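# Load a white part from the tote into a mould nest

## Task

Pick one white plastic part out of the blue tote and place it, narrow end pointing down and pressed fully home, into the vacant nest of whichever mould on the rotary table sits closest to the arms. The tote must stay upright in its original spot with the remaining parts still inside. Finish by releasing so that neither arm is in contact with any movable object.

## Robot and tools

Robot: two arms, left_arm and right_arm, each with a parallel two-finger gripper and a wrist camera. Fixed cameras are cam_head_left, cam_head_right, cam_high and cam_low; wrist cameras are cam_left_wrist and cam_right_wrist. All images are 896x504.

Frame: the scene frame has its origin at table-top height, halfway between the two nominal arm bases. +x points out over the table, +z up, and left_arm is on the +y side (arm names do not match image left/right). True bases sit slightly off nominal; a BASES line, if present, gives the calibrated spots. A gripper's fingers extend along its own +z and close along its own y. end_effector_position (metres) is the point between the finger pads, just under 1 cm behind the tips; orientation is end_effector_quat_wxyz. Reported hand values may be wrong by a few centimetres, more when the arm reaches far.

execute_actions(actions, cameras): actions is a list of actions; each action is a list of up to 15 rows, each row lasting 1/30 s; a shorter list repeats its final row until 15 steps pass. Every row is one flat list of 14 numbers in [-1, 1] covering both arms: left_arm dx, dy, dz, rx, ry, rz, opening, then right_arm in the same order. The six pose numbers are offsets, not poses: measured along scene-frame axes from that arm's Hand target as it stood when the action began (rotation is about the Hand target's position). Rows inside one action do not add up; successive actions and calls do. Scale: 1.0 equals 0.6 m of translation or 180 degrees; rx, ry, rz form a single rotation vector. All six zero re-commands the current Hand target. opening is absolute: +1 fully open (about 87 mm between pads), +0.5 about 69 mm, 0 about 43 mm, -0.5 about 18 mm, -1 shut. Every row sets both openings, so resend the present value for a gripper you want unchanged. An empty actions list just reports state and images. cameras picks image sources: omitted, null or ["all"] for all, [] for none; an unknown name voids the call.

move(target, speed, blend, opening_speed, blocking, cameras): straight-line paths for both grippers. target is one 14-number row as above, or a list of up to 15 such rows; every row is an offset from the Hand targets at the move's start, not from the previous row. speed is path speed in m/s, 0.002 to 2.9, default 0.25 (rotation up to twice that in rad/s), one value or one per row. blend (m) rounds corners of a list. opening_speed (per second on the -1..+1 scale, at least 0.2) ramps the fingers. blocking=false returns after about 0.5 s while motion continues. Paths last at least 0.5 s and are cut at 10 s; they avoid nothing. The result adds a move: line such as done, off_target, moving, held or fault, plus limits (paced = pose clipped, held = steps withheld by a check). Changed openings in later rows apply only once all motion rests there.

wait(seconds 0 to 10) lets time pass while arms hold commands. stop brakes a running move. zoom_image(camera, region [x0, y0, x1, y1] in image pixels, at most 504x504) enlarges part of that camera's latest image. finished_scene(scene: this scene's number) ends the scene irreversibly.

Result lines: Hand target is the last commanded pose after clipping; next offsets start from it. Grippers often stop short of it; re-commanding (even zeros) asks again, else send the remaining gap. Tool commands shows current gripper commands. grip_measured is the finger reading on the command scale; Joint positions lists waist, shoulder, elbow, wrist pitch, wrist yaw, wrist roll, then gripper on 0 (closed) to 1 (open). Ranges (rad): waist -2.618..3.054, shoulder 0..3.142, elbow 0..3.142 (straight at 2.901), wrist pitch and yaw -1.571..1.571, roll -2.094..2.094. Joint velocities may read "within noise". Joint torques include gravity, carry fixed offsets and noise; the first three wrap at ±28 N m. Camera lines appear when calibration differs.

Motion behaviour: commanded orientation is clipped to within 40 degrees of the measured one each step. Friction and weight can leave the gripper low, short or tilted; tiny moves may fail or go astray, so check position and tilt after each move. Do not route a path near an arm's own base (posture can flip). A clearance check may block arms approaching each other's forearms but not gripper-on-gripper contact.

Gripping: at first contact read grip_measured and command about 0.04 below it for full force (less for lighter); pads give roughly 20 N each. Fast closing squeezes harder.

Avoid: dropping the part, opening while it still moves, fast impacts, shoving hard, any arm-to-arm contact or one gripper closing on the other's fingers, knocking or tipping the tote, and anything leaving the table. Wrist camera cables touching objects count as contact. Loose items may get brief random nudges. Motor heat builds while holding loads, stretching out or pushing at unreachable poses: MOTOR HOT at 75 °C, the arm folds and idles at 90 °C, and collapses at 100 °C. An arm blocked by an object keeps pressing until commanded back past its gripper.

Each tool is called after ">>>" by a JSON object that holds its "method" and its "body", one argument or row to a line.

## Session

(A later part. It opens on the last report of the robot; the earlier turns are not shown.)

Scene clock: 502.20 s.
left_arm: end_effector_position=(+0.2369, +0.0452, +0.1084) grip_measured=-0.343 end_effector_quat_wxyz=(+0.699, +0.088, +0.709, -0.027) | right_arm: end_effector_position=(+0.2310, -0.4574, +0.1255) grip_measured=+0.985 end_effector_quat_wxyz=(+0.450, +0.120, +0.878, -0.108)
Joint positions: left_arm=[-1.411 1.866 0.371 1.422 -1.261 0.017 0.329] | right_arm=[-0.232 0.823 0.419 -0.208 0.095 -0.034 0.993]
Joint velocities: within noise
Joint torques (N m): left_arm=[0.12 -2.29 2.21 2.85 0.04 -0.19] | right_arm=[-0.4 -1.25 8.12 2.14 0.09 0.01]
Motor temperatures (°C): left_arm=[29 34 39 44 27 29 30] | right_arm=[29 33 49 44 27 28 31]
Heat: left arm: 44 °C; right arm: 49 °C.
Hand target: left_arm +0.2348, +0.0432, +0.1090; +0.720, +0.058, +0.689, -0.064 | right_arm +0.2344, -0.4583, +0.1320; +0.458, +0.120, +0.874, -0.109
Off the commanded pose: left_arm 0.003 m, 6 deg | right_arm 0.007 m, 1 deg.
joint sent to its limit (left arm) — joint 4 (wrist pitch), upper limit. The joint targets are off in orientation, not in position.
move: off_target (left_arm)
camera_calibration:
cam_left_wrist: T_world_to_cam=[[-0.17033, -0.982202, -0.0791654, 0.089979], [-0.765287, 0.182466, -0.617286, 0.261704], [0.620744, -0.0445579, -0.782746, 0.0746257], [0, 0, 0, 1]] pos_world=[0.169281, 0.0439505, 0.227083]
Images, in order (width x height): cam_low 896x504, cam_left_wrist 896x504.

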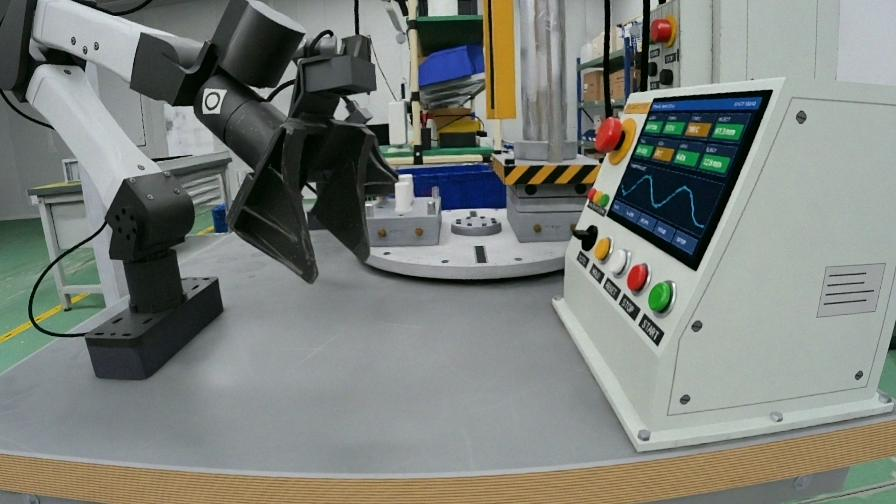

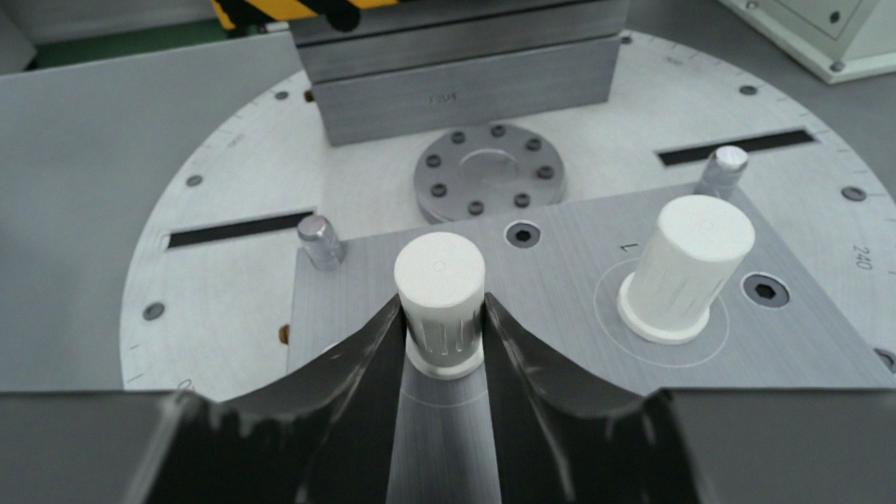

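>>> {"method": "move", "body": {
  "target": [0.002,0.001,-0.013,0,0,0,-0.46,0,0,0,0,0,0,1],
  "speed": 0.04,
  "cameras": ["cam_left_wrist","cam_low"]
}}

>>> {"method": "zoom_image", "body": {
  "camera": "cam_low",
  "region": [360, 130, 450, 240]
}}

>>> {"method": "zoom_image", "body": {
  "camera": "cam_left_wrist",
  "region": [390, 340, 500, 430]
}}

Scene clock: 515.40 s.
left_arm: end_effector_position=(+0.2374, +0.0449, +0.1078) grip_measured=-0.343 end_effector_quat_wxyz=(+0.699, +0.087, +0.709, -0.022) | right_arm: end_effector_position=(+0.2310, -0.4574, +0.1255) grip_measured=+0.985 end_effector_quat_wxyz=(+0.450, +0.120, +0.878, -0.108)
Joint positions: left_arm=[-1.411 1.874 0.379 1.422 -1.27 0.021 0.329] | right_arm=[-0.232 0.823 0.419 -0.208 0.095 -0.034 0.993]
Joint velocities: within noise
Joint torques (N m): left_arm=[0.61 -1.02 1.36 2.84 0.18 -0.44] | right_arm=[-0.34 -1.22 8.14 2.11 0.11 0.03]
Motor temperatures (°C): left_arm=[29 34 38 47 27 29 30] | right_arm=[29 33 49 44 27 28 31]
Heat: left arm: 47 °C; right arm: 49 °C.
Hand target: left_arm +0.2360, +0.0438, +0.1012; +0.720, +0.058, +0.689, -0.063 | right_arm +0.2344, -0.4583, +0.1320; +0.458, +0.120, +0.874, -0.109
Off the commanded pose: left_arm 0.007 m, 7 deg | right_arm 0.007 m, 1 deg.
joint sent to its limit (left arm) — joint 4 (wrist pitch), upper limit. The joint targets are off in orientation, not in position.
move: off_target (left_arm)
camera_calibration:
cam_left_wrist: T_world_to_cam=[[-0.161368, -0.983388, -0.0831226, 0.0880974], [-0.766229, 0.177924, -0.617443, 0.262222], [0.621976, -0.0359445, -0.782211, 0.0730685], [0, 0, 0, 1]] pos_world=[0.169691, 0.0426047, 0.226385]
Images, in order (width x height): cam_low 896x504, cam_left_wrist 896x504.

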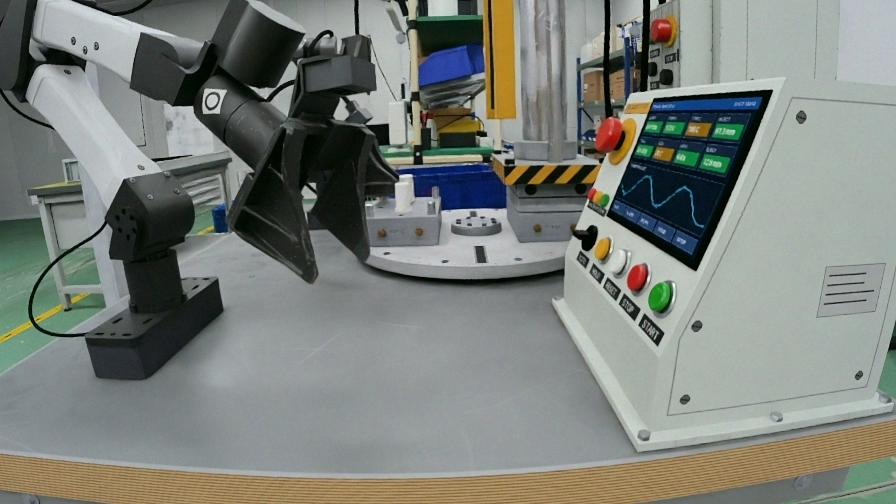

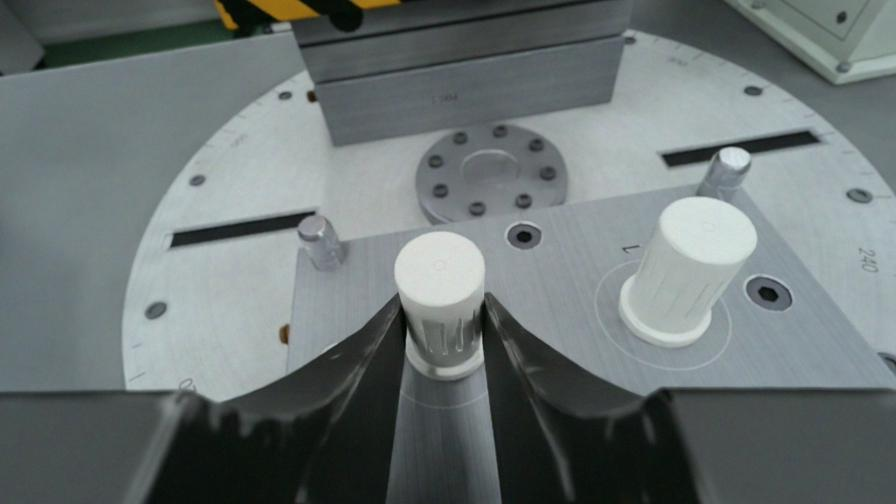

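Scaled by 4.582 from the camera's 896x504 image, which has a finer 1280x720 frame.

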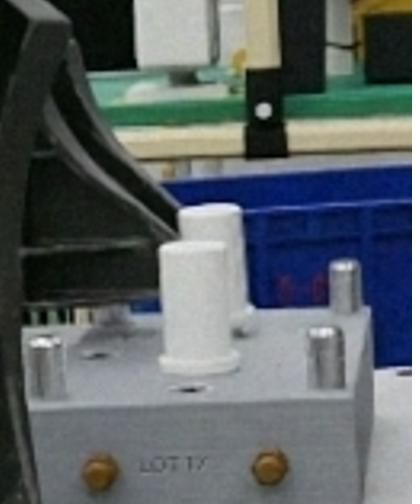

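Scaled by 4.582 from the camera's 896x504 image, which has a finer 1280x720 frame.

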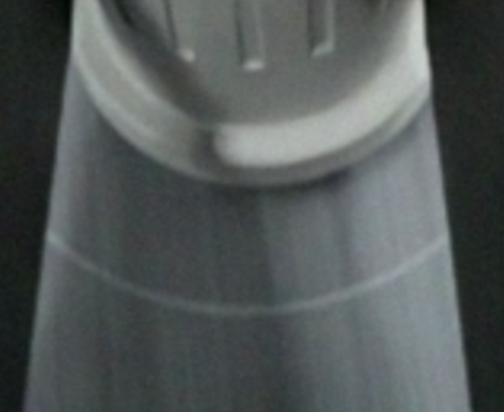

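>>> {"method": "move", "body": {
  "target": [0.0,0,0.02,0,0,0,-0.15,0,0,0,0,0,0,1],
  "speed": 0.04,
  "opening_speed": 0.3,
  "cameras": ["cam_left_wrist","cam_low"]
}}

>>> {"method": "zoom_image", "body": {
  "camera": "cam_low",
  "region": [360, 130, 450, 240]
}}

>>> {"method": "zoom_image", "body": {
  "camera": "cam_left_wrist",
  "region": [360, 200, 520, 430]
}}

Scene clock: 526.87 s.
left_arm: end_effector_position=(+0.2371, +0.0430, +0.1077) grip_measured=-0.150 end_effector_quat_wxyz=(+0.699, +0.096, +0.709, -0.023) | right_arm: end_effector_position=(+0.2310, -0.4574, +0.1255) grip_measured=+0.985 end_effector_quat_wxyz=(+0.450, +0.120, +0.878, -0.108)
Joint positions: left_arm=[-1.411 1.873 0.379 1.422 -1.255 0.033 0.425] | right_arm=[-0.232 0.823 0.419 -0.208 0.095 -0.034 0.993]
Joint velocities: within noise
Joint torques (N m): left_arm=[0.51 -4.07 1.39 2.86 0.02 -0.2] | right_arm=[-0.29 -1.32 8.08 2.13 0.09 0.03]
Motor temperatures (°C): left_arm=[29 33 38 49 27 29 30] | right_arm=[29 33 50 44 27 28 31]
Heat: left arm: 49 °C; right arm: 50 °C.
Hand target: left_arm +0.2360, +0.0438, +0.1132; +0.720, +0.058, +0.689, -0.063 | right_arm +0.2344, -0.4583, +0.1320; +0.458, +0.120, +0.874, -0.109
Off the commanded pose: left_arm 0.006 m, 7 deg | right_arm 0.007 m, 1 deg.
joint sent to its limit (left arm) — joint 4 (wrist pitch), upper limit. The joint targets still meet the commanded pose.
move: off_target (left_arm)
camera_calibration:
cam_left_wrist: T_world_to_cam=[[-0.176126, -0.979775, -0.0949738, 0.090856], [-0.762869, 0.196833, -0.615864, 0.260476], [0.622102, -0.0360171, -0.782107, 0.0731804], [0, 0, 0, 1]] pos_world=[0.169185, 0.0403839, 0.226282]
Images, in order (width x height): cam_low 896x504, cam_left_wrist 896x504.

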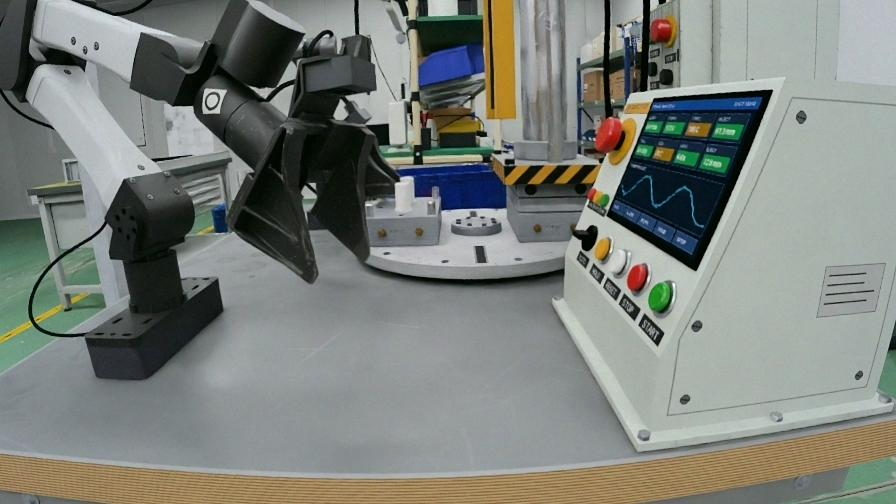

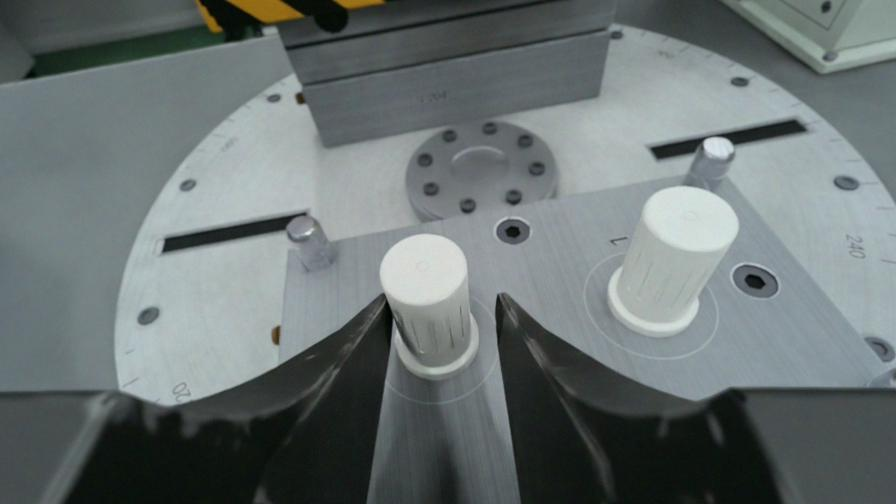

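Scaled by 4.582 from the camera's 896x504 image, which has a finer 1280x720 frame.

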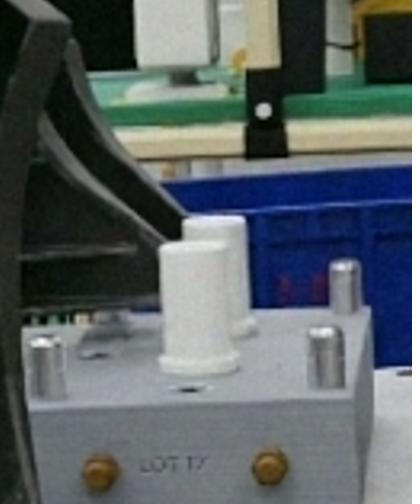

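Scaled by 2.191 from the camera's 896x504 image, which has a finer 1280x720 frame.

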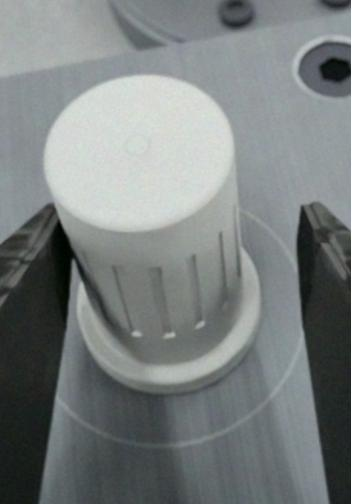

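>>> {"method": "move", "body": {
  "target": [0,0.002,0.0,0,0,0,0.15,0,0,0,0,0,0,1],
  "speed": 0.04,
  "opening_speed": 0.4,
  "cameras": ["cam_left_wrist"]
}}

Scene clock: 532.00 s.
left_arm: end_effector_position=(+0.2367, +0.0416, +0.1076) grip_measured=+0.150 end_effector_quat_wxyz=(+0.698, +0.100, +0.708, -0.027) | right_arm: end_effector_position=(+0.2310, -0.4574, +0.1255) grip_measured=+0.985 end_effector_quat_wxyz=(+0.450, +0.120, +0.878, -0.108)
Joint positions: left_arm=[-1.411 1.872 0.377 1.422 -1.245 0.033 0.575] | right_arm=[-0.232 0.823 0.419 -0.208 0.095 -0.034 0.993]
Joint velocities: within noise
Joint torques (N m): left_arm=[0.62 -4.21 1.11 2.87 -0.08 -0.19] | right_arm=[-0.34 -1.35 8.13 2.14 0.06 0.02]
Motor temperatures (°C): left_arm=[29 33 38 49 27 29 30] | right_arm=[29 33 50 44 27 28 31]
Heat: left arm: 49 °C; right arm: 50 °C.
Hand target: left_arm +0.2360, +0.0449, +0.1133; +0.720, +0.058, +0.689, -0.064 | right_arm +0.2344, -0.4583, +0.1320; +0.458, +0.120, +0.874, -0.109
Off the commanded pose: left_arm 0.007 m, 7 deg | right_arm 0.007 m, 1 deg.
joint sent to its limit (left arm) — joint 4 (wrist pitch), upper limit. The joint targets still meet the commanded pose.
move: off_target (left_arm)
camera_calibration:
cam_left_wrist: T_world_to_cam=[[-0.186201, -0.977896, -0.0951284, 0.0917248], [-0.761264, 0.204803, -0.61525, 0.259597], [0.621133, -0.0421422, -0.782571, 0.0737765], [0, 0, 0, 1]] pos_world=[0.168876, 0.0396402, 0.226178]
Images, in order (width x height): cam_left_wrist 896x504.

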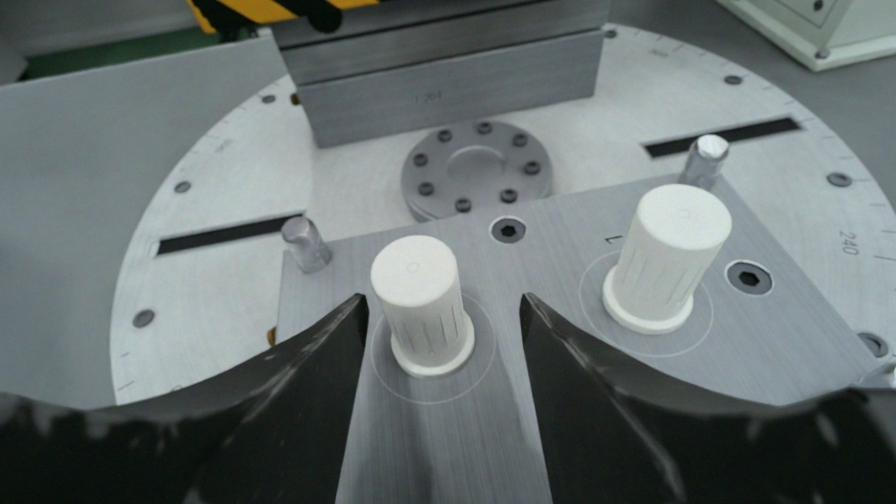

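>>> {"method": "move", "body": {
  "target": [
    [-0.18,0.04,0.012,0,0,0,0.15,0,0,0,0,0,0,1],
    [-0.18,0.05,0.2,0,0,0,0.15,0,0,0,0,0,0,1]
  ],
  "speed": [0.07,0.15],
  "cameras": ["cam_left_wrist","cam_low","cam_high"]
}}

>>> {"method": "zoom_image", "body": {
  "camera": "cam_low",
  "region": [360, 130, 450, 240]
}}

Scene clock: 541.67 s.
left_arm: end_effector_position=(+0.1312, +0.0758, +0.2272) grip_measured=+0.150 end_effector_quat_wxyz=(+0.699, +0.122, +0.697, -0.106) | right_arm: end_effector_position=(+0.2310, -0.4574, +0.1255) grip_measured=+0.985 end_effector_quat_wxyz=(+0.450, +0.120, +0.878, -0.108)
Joint positions: left_arm=[-1.886 1.186 0.326 1.202 -1.574 0.366 0.575] | right_arm=[-0.232 0.823 0.419 -0.208 0.095 -0.034 0.993]
Joint velocities: within noise
Joint torques (N m): left_arm=[0.03 -3.04 8.66 1.03 0.2 0.03] | right_arm=[-0.38 -1.31 8.06 2.11 0.07 0.01]
Motor temperatures (°C): left_arm=[29 33 38 49 27 29 30] | right_arm=[29 33 50 44 27 28 31]
Heat: left arm: 49 °C; right arm: 50 °C.
Hand target: left_arm +0.1280, +0.0749, +0.2333; +0.720, +0.058, +0.689, -0.064 | right_arm +0.2344, -0.4583, +0.1320; +0.458, +0.120, +0.874, -0.109
Off the commanded pose: left_arm 0.007 m, 9 deg | right_arm 0.007 m, 1 deg.
joint sent to its limit (left arm) — joint 5 (wrist yaw), lower limit. The joint targets are off in orientation, not in position.
move: off_target (left_arm)
camera_calibration:
cam_left_wrist: T_world_to_cam=[[-0.325448, -0.945404, -0.0171901, 0.114986], [-0.726245, 0.261564, -0.63573, 0.241709], [0.605518, -0.194413, -0.77172, 0.245478], [0, 0, 0, 1]] pos_world=[0.0643205, 0.0932097, 0.345078]
Images, in order (width x height): cam_high 896x504, cam_low 896x504, cam_left_wrist 896x504.

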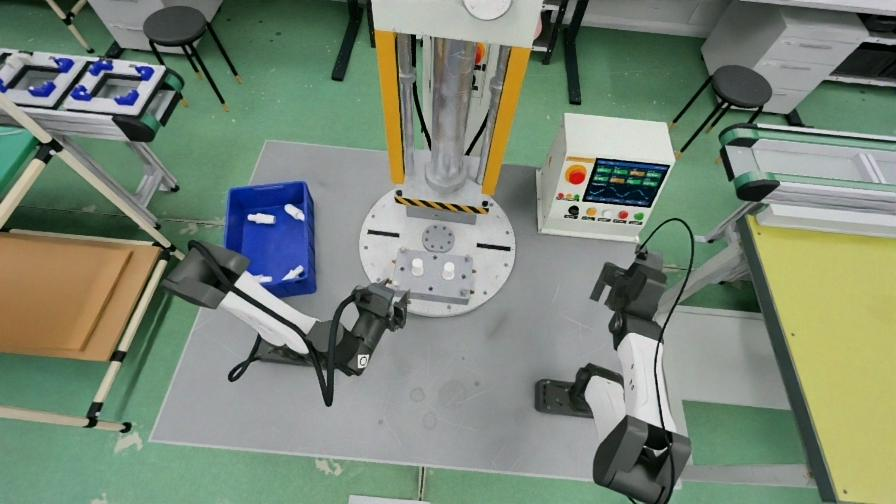

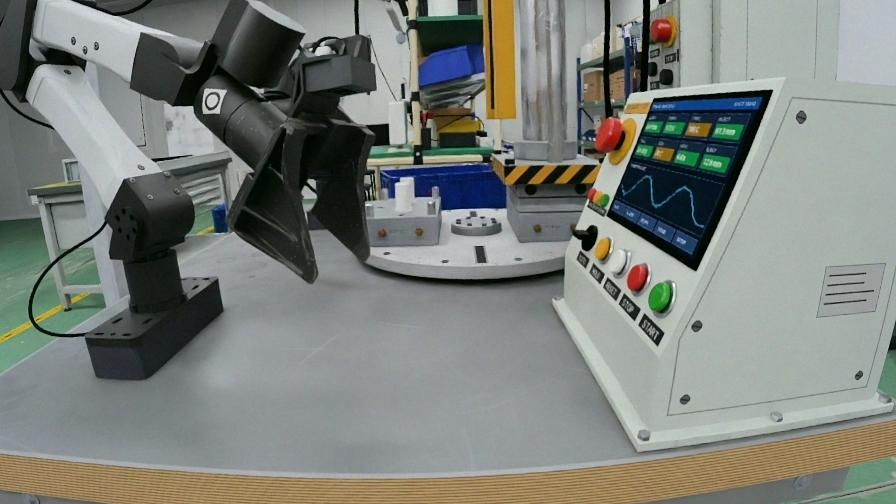

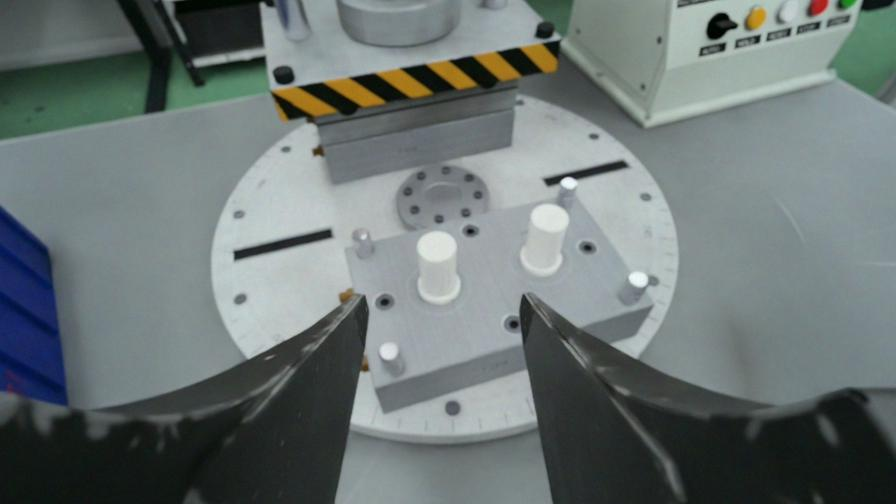

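Scaled by 4.582 from the camera's 896x504 image, which has a finer 1280x720 frame.

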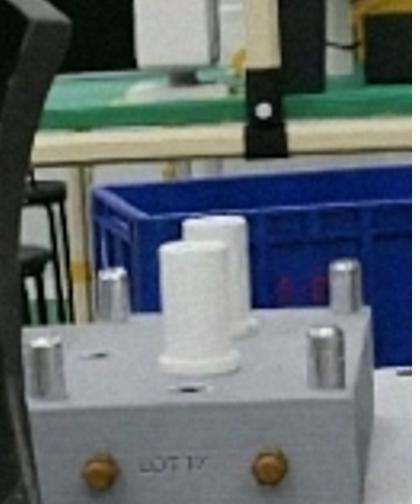

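>>> {"method": "finished_scene", "body": {
  "scene": 2
}}

The scene is finished: the task was done.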